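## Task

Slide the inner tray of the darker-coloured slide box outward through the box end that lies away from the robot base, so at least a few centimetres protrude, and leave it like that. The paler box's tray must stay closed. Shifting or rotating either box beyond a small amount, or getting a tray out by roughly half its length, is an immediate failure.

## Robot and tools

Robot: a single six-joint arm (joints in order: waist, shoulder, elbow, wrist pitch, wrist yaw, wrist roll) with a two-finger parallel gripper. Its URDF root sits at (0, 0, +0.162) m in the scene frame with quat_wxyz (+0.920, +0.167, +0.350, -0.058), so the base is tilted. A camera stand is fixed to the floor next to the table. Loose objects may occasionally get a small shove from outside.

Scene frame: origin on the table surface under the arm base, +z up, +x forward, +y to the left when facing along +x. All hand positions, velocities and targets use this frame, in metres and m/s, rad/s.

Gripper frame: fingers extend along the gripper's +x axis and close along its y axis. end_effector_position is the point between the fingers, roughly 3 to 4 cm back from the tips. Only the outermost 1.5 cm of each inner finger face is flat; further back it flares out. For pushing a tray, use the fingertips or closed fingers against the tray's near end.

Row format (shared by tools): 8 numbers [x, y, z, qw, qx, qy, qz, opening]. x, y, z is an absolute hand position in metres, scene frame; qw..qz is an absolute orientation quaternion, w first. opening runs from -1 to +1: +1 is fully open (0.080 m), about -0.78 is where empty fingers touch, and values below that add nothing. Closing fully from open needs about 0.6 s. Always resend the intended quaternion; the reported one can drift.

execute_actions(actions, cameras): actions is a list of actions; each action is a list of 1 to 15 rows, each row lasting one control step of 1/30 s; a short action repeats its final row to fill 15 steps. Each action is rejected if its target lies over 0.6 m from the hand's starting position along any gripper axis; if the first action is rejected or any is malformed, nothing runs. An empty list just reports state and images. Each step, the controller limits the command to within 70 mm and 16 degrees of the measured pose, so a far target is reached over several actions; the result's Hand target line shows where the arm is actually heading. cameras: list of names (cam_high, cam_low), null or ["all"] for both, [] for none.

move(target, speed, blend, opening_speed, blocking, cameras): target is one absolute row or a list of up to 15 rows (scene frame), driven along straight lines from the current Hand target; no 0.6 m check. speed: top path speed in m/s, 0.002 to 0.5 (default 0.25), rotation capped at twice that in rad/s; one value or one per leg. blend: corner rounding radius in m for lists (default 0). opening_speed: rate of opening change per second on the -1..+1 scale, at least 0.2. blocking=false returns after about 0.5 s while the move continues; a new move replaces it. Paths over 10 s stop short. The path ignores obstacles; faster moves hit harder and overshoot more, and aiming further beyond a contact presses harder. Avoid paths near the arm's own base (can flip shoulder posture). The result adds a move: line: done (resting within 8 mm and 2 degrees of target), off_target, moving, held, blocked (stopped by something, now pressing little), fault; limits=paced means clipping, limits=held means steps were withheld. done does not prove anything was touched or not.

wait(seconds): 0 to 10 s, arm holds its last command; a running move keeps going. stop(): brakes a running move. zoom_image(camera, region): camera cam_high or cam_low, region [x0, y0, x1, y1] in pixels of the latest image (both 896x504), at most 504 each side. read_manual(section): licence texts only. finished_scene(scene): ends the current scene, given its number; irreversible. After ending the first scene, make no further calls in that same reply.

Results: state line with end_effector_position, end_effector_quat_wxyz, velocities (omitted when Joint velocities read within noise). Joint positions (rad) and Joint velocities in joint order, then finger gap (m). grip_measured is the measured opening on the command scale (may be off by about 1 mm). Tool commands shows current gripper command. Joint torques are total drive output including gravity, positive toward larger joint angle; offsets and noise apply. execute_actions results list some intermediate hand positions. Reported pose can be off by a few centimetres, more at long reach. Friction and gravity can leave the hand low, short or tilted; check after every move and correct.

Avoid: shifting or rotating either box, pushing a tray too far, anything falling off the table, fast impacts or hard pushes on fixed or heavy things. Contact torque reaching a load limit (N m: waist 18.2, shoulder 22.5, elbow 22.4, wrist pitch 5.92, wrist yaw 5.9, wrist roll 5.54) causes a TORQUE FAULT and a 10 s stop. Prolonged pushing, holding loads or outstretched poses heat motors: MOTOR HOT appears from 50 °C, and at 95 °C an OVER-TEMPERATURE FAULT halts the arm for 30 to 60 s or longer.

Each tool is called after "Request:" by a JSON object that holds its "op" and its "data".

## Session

Request:
{"op": "execute_actions", "data": {"actions": []}}

Request:
{"op": "zoom_image", "data": {"camera": "cam_high", "region": [180, 200, 430, 420]}}

Request:
{"op": "zoom_image", "data": {"camera": "cam_low", "region": [340, 200, 540, 300]}}

Scene clock: 0.00 s.
end_effector_position=(+0.0844, -0.3097, +0.3797) grip_measured=+1.000 end_effector_quat_wxyz=(-0.093, -0.277, -0.090, +0.952)
Joint positions: [-1.871 1.171 1.583 -1.447 0.116 1.053 0.08]
Joint velocities: within noise
Joint torques (N m): no reading
Heat: hottest wrist roll 34 °C (+0.0 °C/min).
Hand target: +0.0844, -0.3097, +0.3797; -0.093, -0.277, -0.090, +0.952
Tool commands: gripper/opening=+1.0

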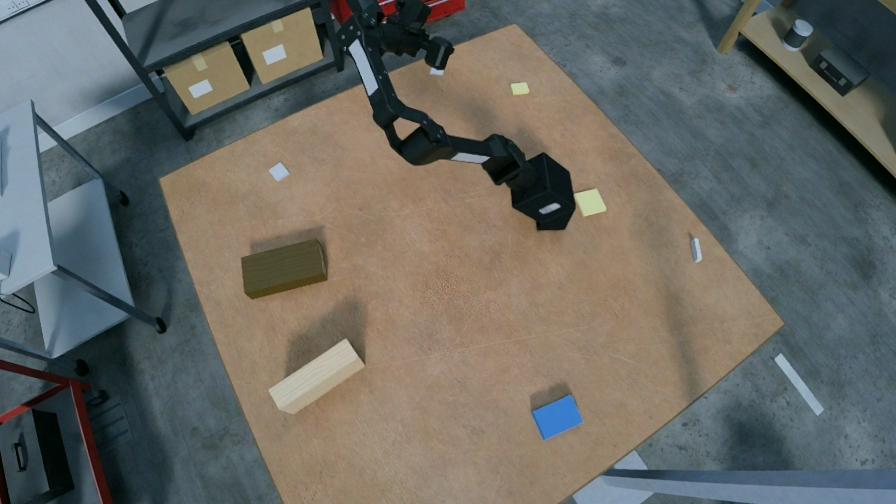

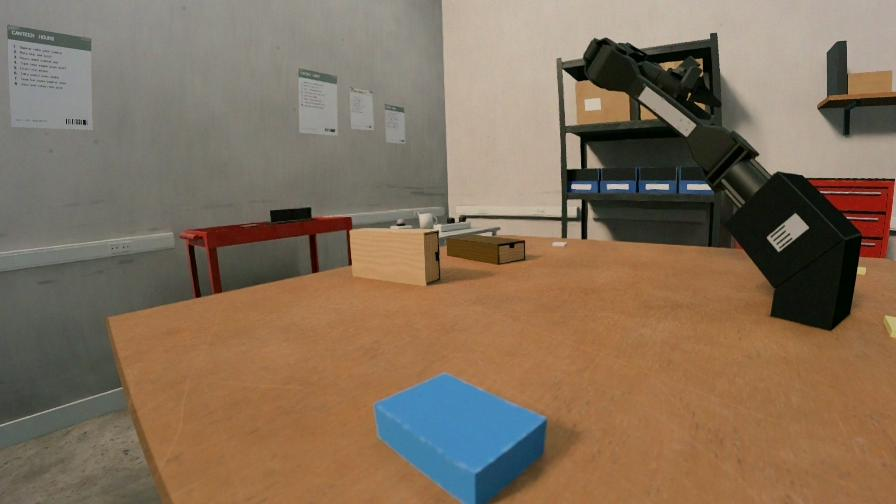

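Scaled by 2.016 from the camera's 896x504 image, which has a finer 1280x720 frame.

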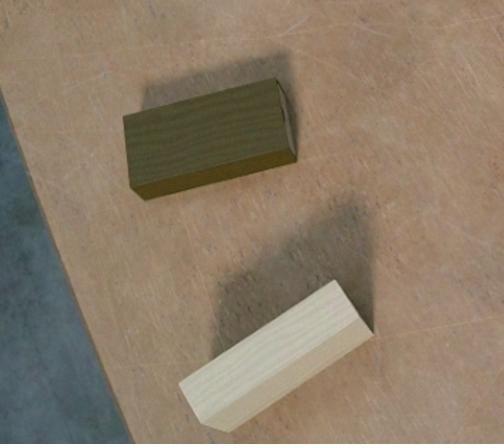

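Scaled by 2.520 from the camera's 896x504 image, which has a finer 1280x720 frame.

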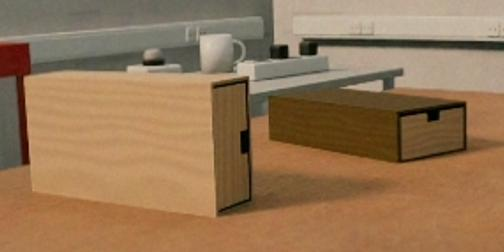

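Request:
{"op": "move", "data": {"target": [[0.26, -0.28, 0.33, 0.727, 0.305, -0.022, -0.615, 1],[0.42, -0.094, 0.15, 0.6532, 0.7039, 0.0677, -0.2705, 1]], "speed": 0.4, "blend": [0.08, 0]}}

Request:
{"op": "zoom_image", "data": {"camera": "cam_high", "region": [220, 190, 420, 330]}}

Scene clock: 16.23 s.
end_effector_position=(+0.4196, -0.0945, +0.1512) grip_measured=+1.000 end_effector_quat_wxyz=(+0.654, +0.703, +0.066, -0.272)
Joint positions: [0.167 1.055 0.363 1.005 0.342 1.305 0.08]
Joint velocities: within noise
Joint torques (N m): [0.81 -3.3 2.75 1.96 -0.31 0]
Heat: hottest shoulder 34 °C (+3.7 °C/min).
Hand target: +0.4199, -0.0940, +0.1499; +0.653, +0.704, +0.068, -0.271
Off the commanded pose: 0.001 m, 0 deg.
move: done

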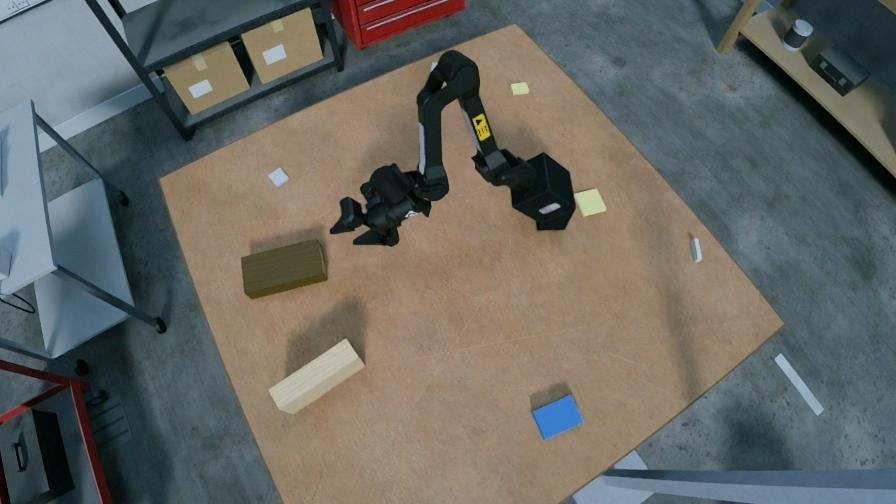

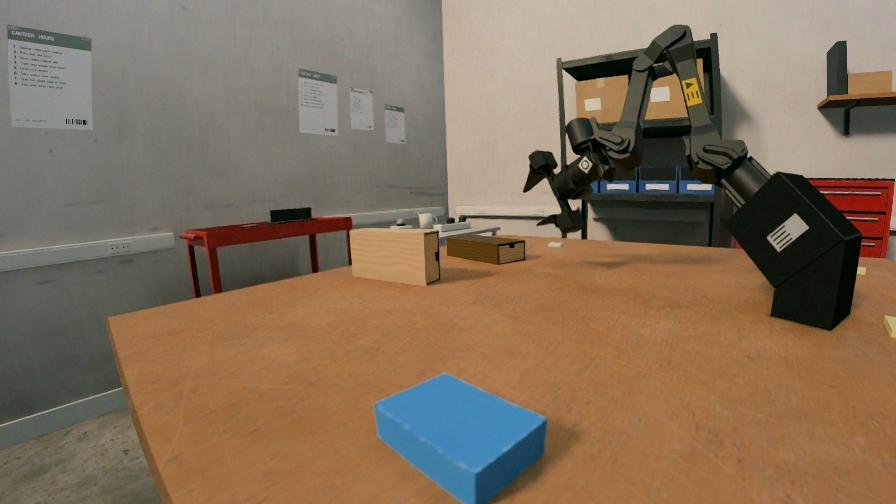

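Scaled by 2.520 from the camera's 896x504 image, which has a finer 1280x720 frame.

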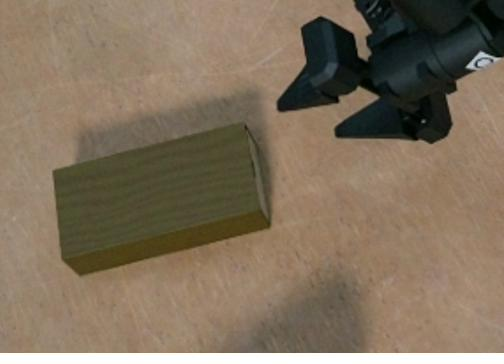

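Request:
{"op": "move", "data": {"target": [[0.445, -0.101, 0.105, 0.6532, 0.7039, 0.0677, -0.2705, 1],[0.4655, -0.1075, 0.076, 0.6532, 0.7039, 0.0677, -0.2705, 1]], "speed": 0.12, "blend": [0.02,0]}}

Request:
{"op": "zoom_image", "data": {"camera": "cam_high", "region": [230, 200, 390, 320]}}

Request:
{"op": "zoom_image", "data": {"camera": "cam_low", "region": [430, 190, 590, 290]}}

Scene clock: 25.07 s.
end_effector_position=(+0.4638, -0.1073, +0.0770) grip_measured=+1.000 end_effector_quat_wxyz=(+0.654, +0.703, +0.068, -0.273)
Joint positions: [0.032 1.506 0.567 1.235 0.213 1.347 0.08]
Joint velocities: within noise
Joint torques (N m): [1.37 -4.83 2.23 2 -0.28 0]
Heat: hottest wrist pitch 35 °C (+4.8 °C/min).
Hand target: +0.4655, -0.1076, +0.0760; +0.653, +0.704, +0.068, -0.271
Off the commanded pose: 0.002 m, 0 deg.
move: done; blend cut to 0.0181 m at target 1

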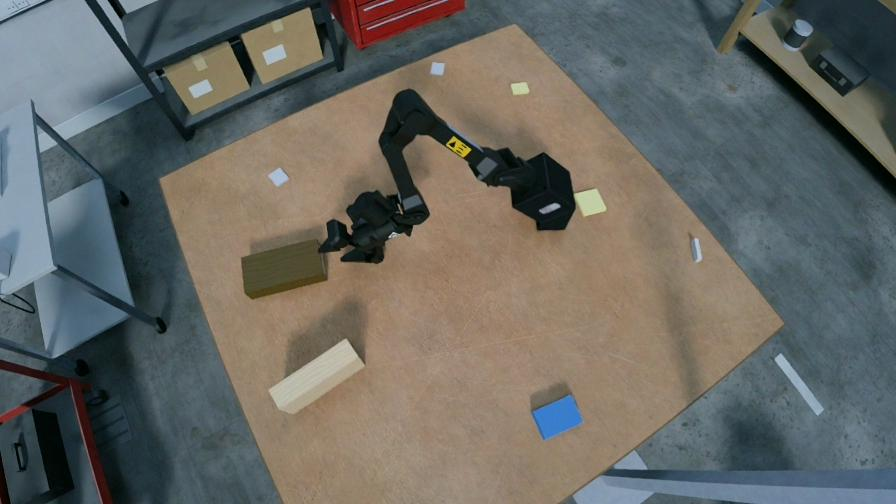

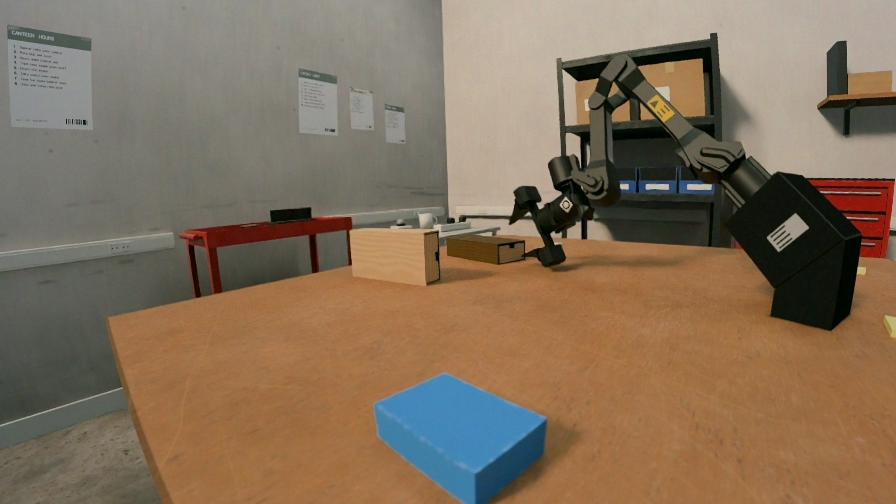

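Scaled by 3.150 from the camera's 896x504 image, which has a finer 1280x720 frame.

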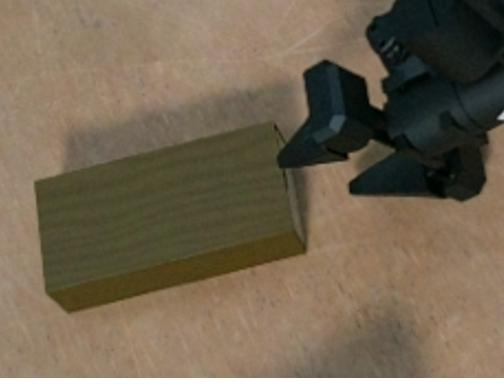

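Scaled by 3.150 from the camera's 896x504 image, which has a finer 1280x720 frame.

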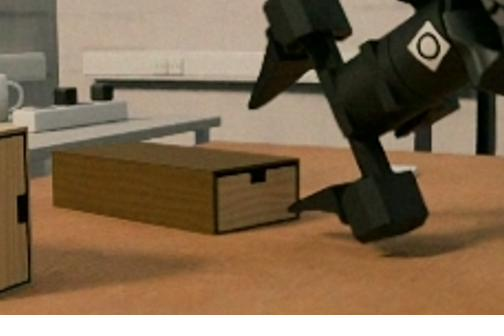

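Request:
{"op": "move", "data": {"target": [[0.477, -0.1197, 0.073, 0.6532, 0.7039, 0.0677, -0.2705, 1],[0.502, -0.1273, 0.072, 0.6532, 0.7039, 0.0677, -0.2705, 1],[0.523, -0.1338, 0.072, 0.6532, 0.7039, 0.0677, -0.2705, 1]], "speed": [0.06, 0.04, 0.03], "blend": [0.005, 0.005, 0]}}

Request:
{"op": "zoom_image", "data": {"camera": "cam_high", "region": [230, 200, 390, 320]}}

Request:
{"op": "zoom_image", "data": {"camera": "cam_low", "region": [430, 190, 590, 290]}}

Scene clock: 39.23 s.
end_effector_position=(+0.5214, -0.1334, +0.0743) grip_measured=+1.000 end_effector_quat_wxyz=(+0.654, +0.703, +0.066, -0.271)
Joint positions: [-0.014 1.568 0.83 1.036 0.169 1.361 0.08]
Joint velocities: within noise
Joint torques (N m): [1.52 -5.81 3.34 1.64 -0.27 0]
Heat: hottest wrist pitch 37 °C (+6.1 °C/min).
Hand target: +0.5229, -0.1338, +0.0720; +0.653, +0.704, +0.068, -0.271
Off the commanded pose: 0.003 m, 0 deg.
move: done

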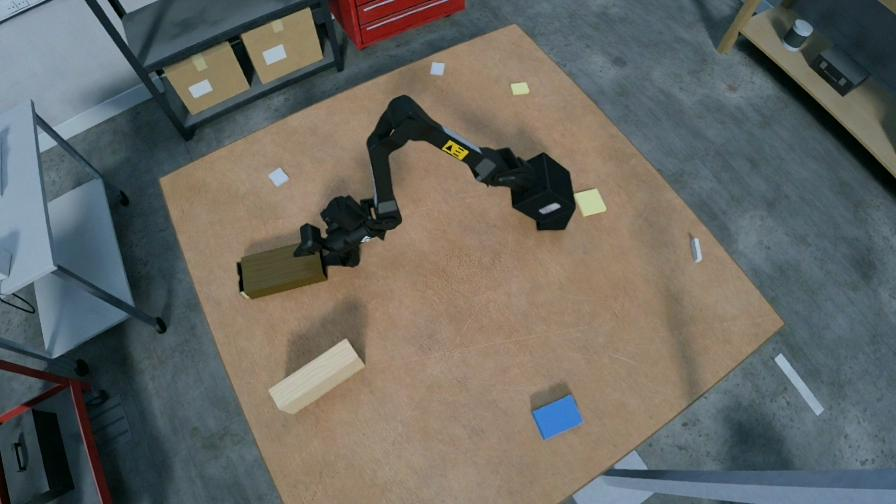

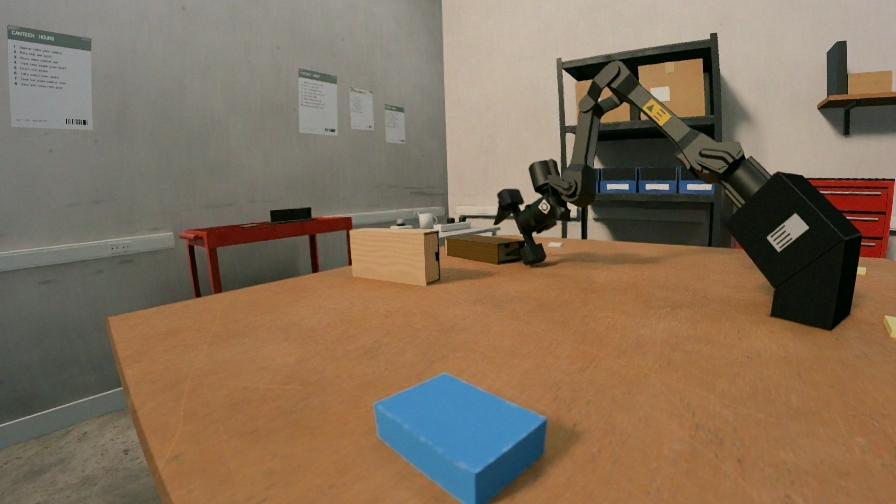

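Scaled by 3.150 from the camera's 896x504 image, which has a finer 1280x720 frame.

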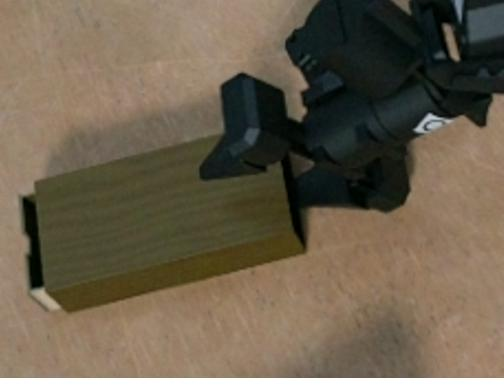

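Scaled by 3.150 from the camera's 896x504 image, which has a finer 1280x720 frame.

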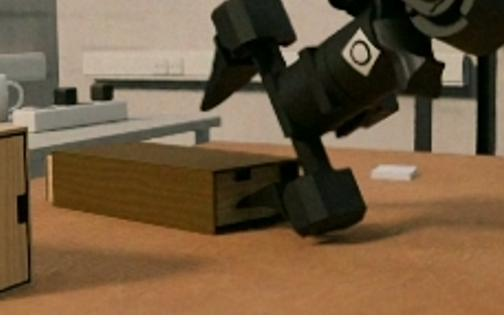

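Request:
{"op": "move", "data": {"target": [0.5435, -0.14, 0.072, 0.6532, 0.7039, 0.0677, -0.2705, 1], "speed": 0.03}}

Request:
{"op": "zoom_image", "data": {"camera": "cam_high", "region": [230, 200, 390, 320]}}

Scene clock: 45.70 s.
end_effector_position=(+0.5419, -0.1394, +0.0743) grip_measured=+1.000 end_effector_quat_wxyz=(+0.654, +0.703, +0.067, -0.271)
Joint positions: [-0.016 1.597 0.926 0.969 0.165 1.362 0.08]
Joint velocities: within noise
Joint torques (N m): [1.63 -6.18 3.9 1.64 -0.27 0]
Heat: hottest wrist pitch 38 °C (+6.6 °C/min).
Hand target: +0.5434, -0.1399, +0.0719; +0.653, +0.704, +0.068, -0.271
Off the commanded pose: 0.003 m, 0 deg.
move: done

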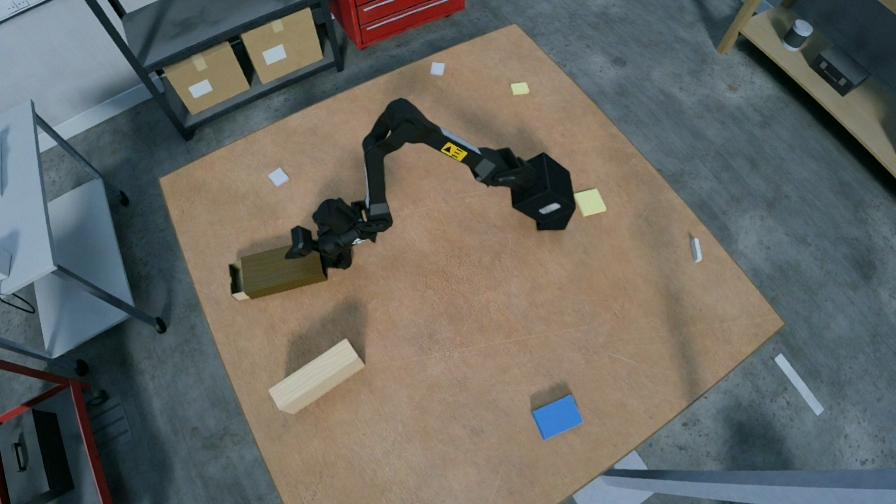

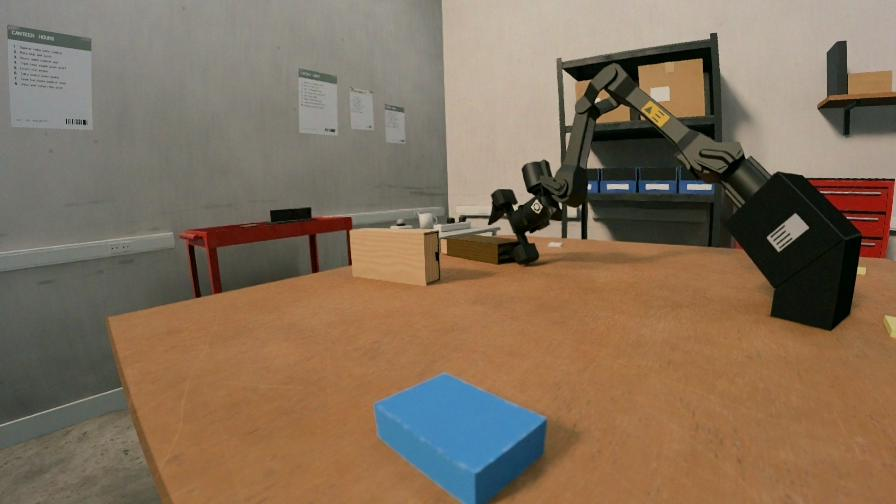

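Scaled by 3.150 from the camera's 896x504 image, which has a finer 1280x720 frame.

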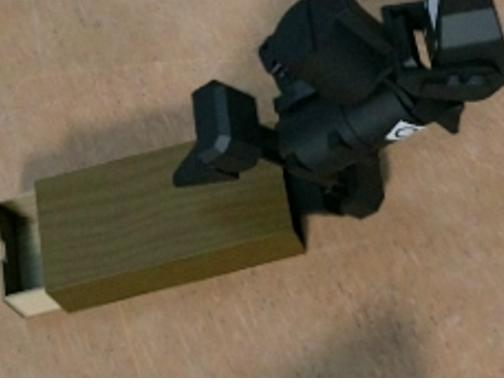

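Request:
{"op": "move", "data": {"target": [0.5492, -0.1418, 0.072, 0.6532, 0.7039, 0.0677, -0.2705, 1], "speed": 0.03, "cameras": []}}

Request:
{"op": "move", "data": {"target": [0.445, -0.108, 0.078, 0.6532, 0.7039, 0.0677, -0.2705, 1], "speed": 0.12}}

Request:
{"op": "zoom_image", "data": {"camera": "cam_high", "region": [230, 200, 390, 320]}}

Scene clock: 51.80 s.
end_effector_position=(+0.5476, -0.1413, +0.0743) grip_measured=+1.000 end_effector_quat_wxyz=(+0.654, +0.703, +0.067, -0.271)
Joint positions: [-0.017 1.605 0.953 0.95 0.165 1.362 0.08]
Joint velocities: within noise
Joint torques (N m): [1.62 -6.35 3.86 1.62 -0.27 0]
Heat: hottest wrist pitch 38 °C (+5.8 °C/min).
Hand target: +0.5491, -0.1418, +0.0720; +0.653, +0.704, +0.068, -0.271
Off the commanded pose: 0.003 m, 0 deg.
move: done
No camera images: "cameras" was empty.

Scene clock: 53.20 s.
end_effector_position=(+0.4443, -0.1076, +0.0731) grip_measured=+1.000 end_effector_quat_wxyz=(+0.652, +0.704, +0.073, -0.273)
Joint positions: [0.007 1.5 0.494 1.291 0.185 1.357 0.08]
Joint velocities: within noise
Joint torques (N m): [2.03 -6.78 0.69 2 0.08 -0.16]
Heat: hottest shoulder 38 °C (+5.6 °C/min).
Hand target: +0.4451, -0.1080, +0.0780; +0.653, +0.704, +0.068, -0.270
Off the commanded pose: 0.005 m, 1 deg.
move: done

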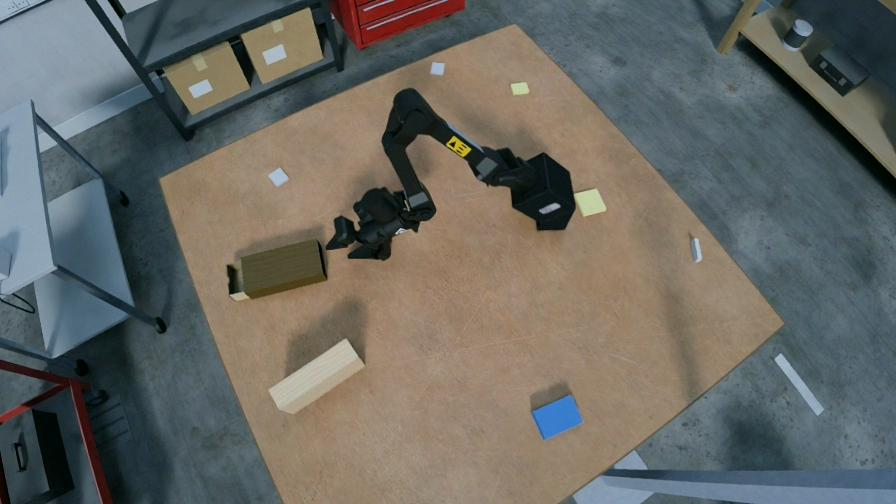

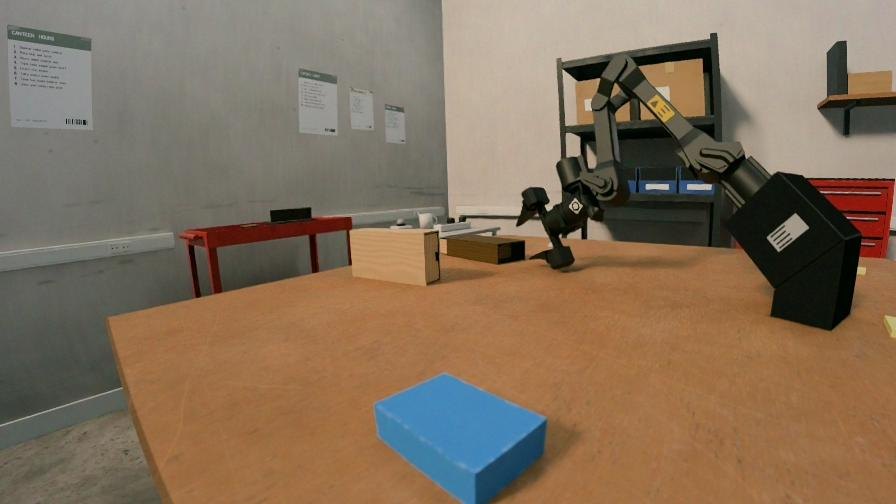

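Scaled by 3.150 from the camera's 896x504 image, which has a finer 1280x720 frame.

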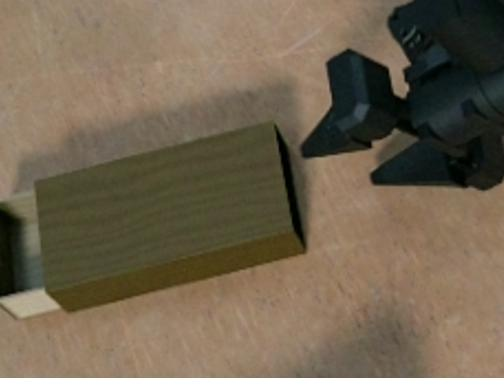

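Request:
{"op": "finished_scene", "data": {"scene": 3}}

The scene is finished: the task was done.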